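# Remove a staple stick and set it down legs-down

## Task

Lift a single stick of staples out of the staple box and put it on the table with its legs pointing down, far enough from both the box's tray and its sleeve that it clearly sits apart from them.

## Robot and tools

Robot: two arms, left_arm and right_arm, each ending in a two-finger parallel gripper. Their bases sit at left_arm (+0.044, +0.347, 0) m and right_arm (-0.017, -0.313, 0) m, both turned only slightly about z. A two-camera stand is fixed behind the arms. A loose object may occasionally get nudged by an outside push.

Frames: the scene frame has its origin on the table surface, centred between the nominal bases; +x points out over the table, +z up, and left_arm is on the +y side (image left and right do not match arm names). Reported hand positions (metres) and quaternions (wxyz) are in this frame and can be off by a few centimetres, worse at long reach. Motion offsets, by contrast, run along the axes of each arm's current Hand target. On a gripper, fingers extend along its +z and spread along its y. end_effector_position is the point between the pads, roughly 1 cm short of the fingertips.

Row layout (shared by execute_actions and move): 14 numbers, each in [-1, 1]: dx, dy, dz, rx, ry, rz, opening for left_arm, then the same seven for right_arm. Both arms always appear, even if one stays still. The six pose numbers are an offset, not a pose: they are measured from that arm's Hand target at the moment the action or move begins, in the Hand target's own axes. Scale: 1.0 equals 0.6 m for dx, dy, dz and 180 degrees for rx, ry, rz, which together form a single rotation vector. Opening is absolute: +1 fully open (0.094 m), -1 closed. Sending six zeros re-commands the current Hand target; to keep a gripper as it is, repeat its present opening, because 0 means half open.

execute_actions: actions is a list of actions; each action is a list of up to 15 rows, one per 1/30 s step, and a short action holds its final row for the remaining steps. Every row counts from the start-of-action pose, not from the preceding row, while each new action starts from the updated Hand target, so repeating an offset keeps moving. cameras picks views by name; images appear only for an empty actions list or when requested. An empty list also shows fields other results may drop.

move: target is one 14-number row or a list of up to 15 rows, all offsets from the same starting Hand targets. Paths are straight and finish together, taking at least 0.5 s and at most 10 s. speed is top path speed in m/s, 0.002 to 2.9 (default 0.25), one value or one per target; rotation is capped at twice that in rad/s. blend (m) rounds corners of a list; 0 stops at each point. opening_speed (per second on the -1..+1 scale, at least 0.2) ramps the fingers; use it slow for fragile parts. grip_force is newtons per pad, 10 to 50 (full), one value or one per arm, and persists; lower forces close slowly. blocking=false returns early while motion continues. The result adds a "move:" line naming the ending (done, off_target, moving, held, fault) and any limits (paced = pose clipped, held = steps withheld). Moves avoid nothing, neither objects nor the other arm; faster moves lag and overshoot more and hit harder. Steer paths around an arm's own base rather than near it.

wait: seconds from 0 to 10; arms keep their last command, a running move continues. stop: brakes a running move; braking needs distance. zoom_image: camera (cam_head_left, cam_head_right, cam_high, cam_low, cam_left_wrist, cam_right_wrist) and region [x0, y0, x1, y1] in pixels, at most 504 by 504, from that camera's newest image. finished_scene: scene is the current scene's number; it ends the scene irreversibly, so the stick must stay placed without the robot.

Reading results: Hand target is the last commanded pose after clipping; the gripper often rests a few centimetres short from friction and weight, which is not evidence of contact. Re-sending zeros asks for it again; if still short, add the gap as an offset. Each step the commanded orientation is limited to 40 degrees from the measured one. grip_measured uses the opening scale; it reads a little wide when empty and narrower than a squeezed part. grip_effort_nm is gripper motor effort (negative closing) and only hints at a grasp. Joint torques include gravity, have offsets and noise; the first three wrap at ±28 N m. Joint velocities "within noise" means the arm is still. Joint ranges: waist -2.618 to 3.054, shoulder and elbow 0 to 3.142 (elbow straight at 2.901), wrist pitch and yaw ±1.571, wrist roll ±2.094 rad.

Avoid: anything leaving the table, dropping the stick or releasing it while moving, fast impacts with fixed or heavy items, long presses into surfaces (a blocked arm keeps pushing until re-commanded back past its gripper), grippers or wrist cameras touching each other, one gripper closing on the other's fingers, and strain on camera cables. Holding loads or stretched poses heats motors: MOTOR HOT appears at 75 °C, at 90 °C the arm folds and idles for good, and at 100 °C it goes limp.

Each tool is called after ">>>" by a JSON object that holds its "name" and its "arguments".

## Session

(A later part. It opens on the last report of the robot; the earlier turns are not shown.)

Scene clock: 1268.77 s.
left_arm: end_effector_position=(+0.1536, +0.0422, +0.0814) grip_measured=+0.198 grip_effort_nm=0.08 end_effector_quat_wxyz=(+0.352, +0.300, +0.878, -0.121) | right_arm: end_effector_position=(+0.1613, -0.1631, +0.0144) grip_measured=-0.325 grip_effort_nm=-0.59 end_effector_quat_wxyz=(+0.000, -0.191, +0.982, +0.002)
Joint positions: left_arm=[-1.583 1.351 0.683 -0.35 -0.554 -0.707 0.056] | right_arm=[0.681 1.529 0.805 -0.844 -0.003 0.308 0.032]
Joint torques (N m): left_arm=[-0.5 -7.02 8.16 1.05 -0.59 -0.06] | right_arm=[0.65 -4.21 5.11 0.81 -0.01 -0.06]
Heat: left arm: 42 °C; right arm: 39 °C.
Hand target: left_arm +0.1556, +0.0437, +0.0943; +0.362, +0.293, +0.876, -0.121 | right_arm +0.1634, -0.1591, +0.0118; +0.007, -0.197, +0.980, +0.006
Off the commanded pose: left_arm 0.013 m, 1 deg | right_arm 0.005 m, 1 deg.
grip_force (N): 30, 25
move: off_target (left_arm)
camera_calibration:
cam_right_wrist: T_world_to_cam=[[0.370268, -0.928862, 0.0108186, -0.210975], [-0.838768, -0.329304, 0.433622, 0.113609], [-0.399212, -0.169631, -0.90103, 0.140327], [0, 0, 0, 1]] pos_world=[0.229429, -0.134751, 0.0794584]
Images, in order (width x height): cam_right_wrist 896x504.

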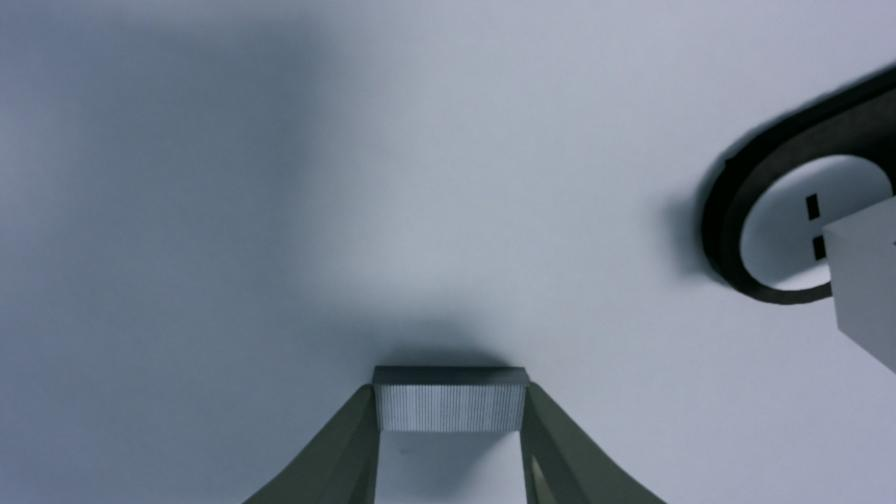

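>>> {"name": "move", "arguments": {"target": [[0,0,0,0,0,0,0.2,0,0,0,0,0,0,-0.1]], "opening_speed": 0.4, "cameras": ["cam_right_wrist"]}}

Scene clock: 1273.67 s.
left_arm: end_effector_position=(+0.1536, +0.0422, +0.0814) grip_measured=+0.198 grip_effort_nm=0.08 end_effector_quat_wxyz=(+0.352, +0.300, +0.878, -0.121) | right_arm: end_effector_position=(+0.1623, -0.1623, +0.0144) grip_measured=-0.103 grip_effort_nm=0.13 end_effector_quat_wxyz=(+0.003, -0.191, +0.982, +0.003)
Joint positions: left_arm=[-1.583 1.351 0.683 -0.35 -0.554 -0.707 0.056] | right_arm=[0.681 1.529 0.805 -0.839 -0.003 0.308 0.042]
Joint torques (N m): left_arm=[-0.47 -7.17 8.03 1.06 -0.55 -0.06] | right_arm=[0.65 -4.16 5.03 0.76 -0.01 -0.07]
Heat: left arm: 42 °C; right arm: 38 °C.
Hand target: left_arm +0.1556, +0.0437, +0.0943; +0.362, +0.293, +0.876, -0.121 | right_arm +0.1634, -0.1591, +0.0118; +0.007, -0.197, +0.980, +0.006
Off the commanded pose: left_arm 0.013 m, 1 deg | right_arm 0.004 m, 1 deg.
grip_force (N): 30, 25
move: off_target (left_arm)
camera_calibration:
cam_right_wrist: T_world_to_cam=[[0.370266, -0.928879, 0.00935186, -0.210566], [-0.840417, -0.330681, 0.42936, 0.114791], [-0.395731, -0.166837, -0.903085, 0.140721], [0, 0, 0, 1]] pos_world=[0.230125, -0.134154, 0.0797656]
Images, in order (width x height): cam_right_wrist 896x504.

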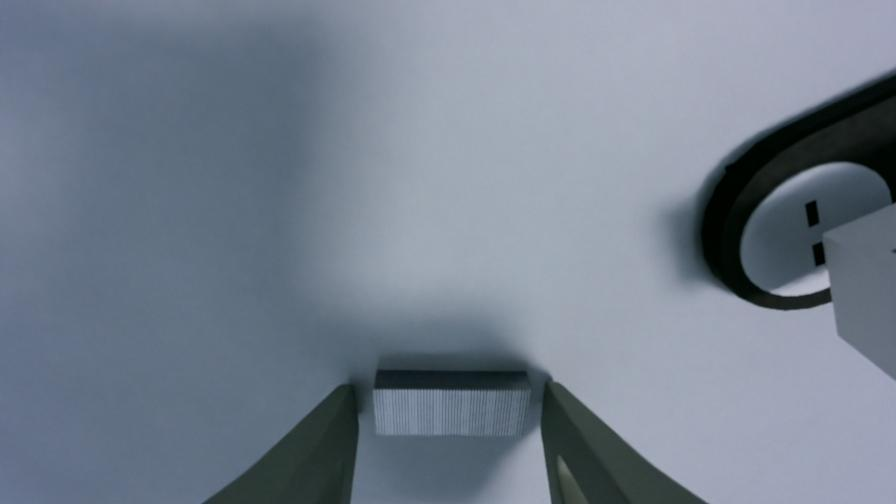

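>>> {"name": "move", "arguments": {"target": [[0,0,0,0,0,0,0.2,0,0,-0.15,0,0,0,0.15]], "speed": 0.12, "cameras": ["cam_right_wrist","cam_high"]}}

Scene clock: 1279.40 s.
left_arm: end_effector_position=(+0.1536, +0.0422, +0.0814) grip_measured=+0.198 grip_effort_nm=0.08 end_effector_quat_wxyz=(+0.352, +0.300, +0.878, -0.121) | right_arm: end_effector_position=(+0.1597, -0.1644, +0.0910) grip_measured=+0.147 grip_effort_nm=0.13 end_effector_quat_wxyz=(-0.007, -0.192, +0.981, -0.002)
Joint positions: left_arm=[-1.583 1.351 0.683 -0.35 -0.554 -0.707 0.056] | right_arm=[0.681 1.439 1.044 -1.191 -0.003 0.307 0.054]
Joint torques (N m): left_arm=[-0.4 -7.12 8.18 1.1 -0.56 -0.08] | right_arm=[0.54 -6.17 8.18 0.36 -0.01 -0.08]
Heat: left arm: 42 °C; right arm: 38 °C.
Hand target: left_arm +0.1556, +0.0437, +0.0943; +0.362, +0.293, +0.876, -0.121 | right_arm +0.1625, -0.1604, +0.1019; +0.007, -0.197, +0.980, +0.007
Off the commanded pose: left_arm 0.013 m, 1 deg | right_arm 0.012 m, 2 deg.
grip_force (N): 30, 25
move: off_target (left_arm, right_arm)
camera_calibration:
cam_right_wrist: T_world_to_cam=[[0.371192, -0.928416, 0.0161487, -0.213021], [-0.832676, -0.325117, 0.448273, 0.0769766], [-0.410934, -0.179842, -0.893751, 0.207999], [0, 0, 0, 1]] pos_world=[0.228642, -0.135338, 0.154833]
Images, in order (width x height): cam_high 896x504, cam_right_wrist 896x504.

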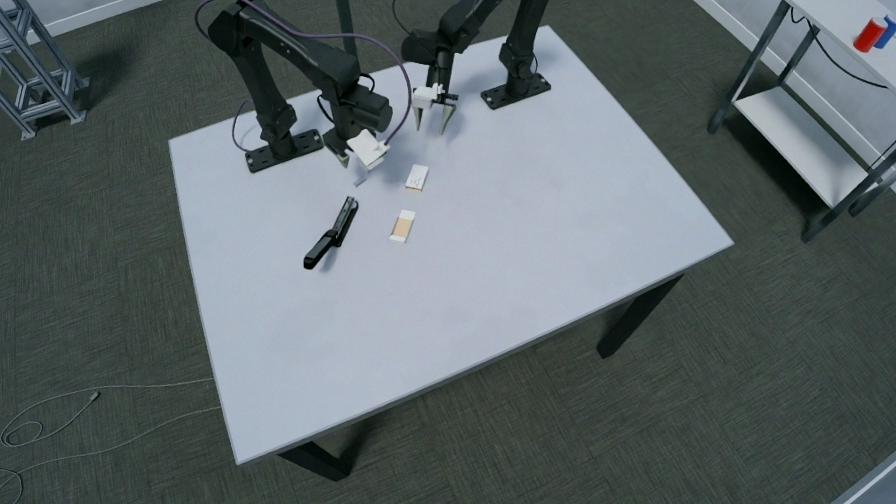

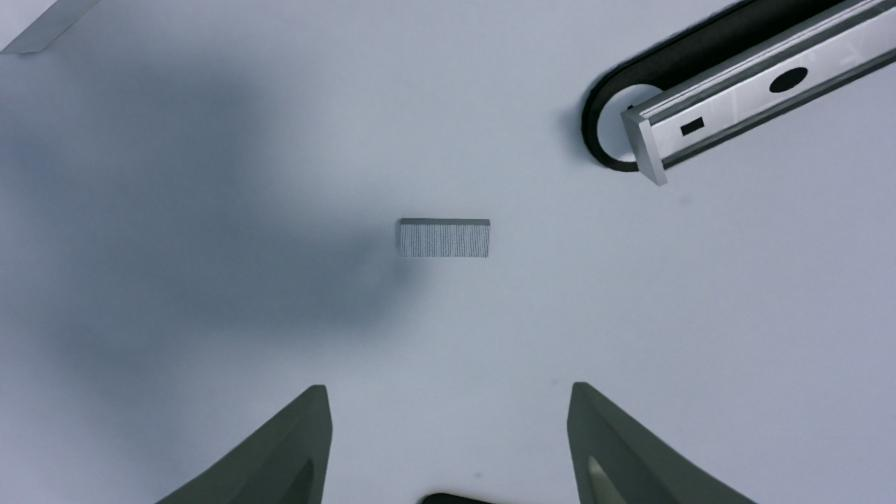

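>>> {"name": "finished_scene", "arguments": {"scene": 2}}

The scene is finished: the task was done.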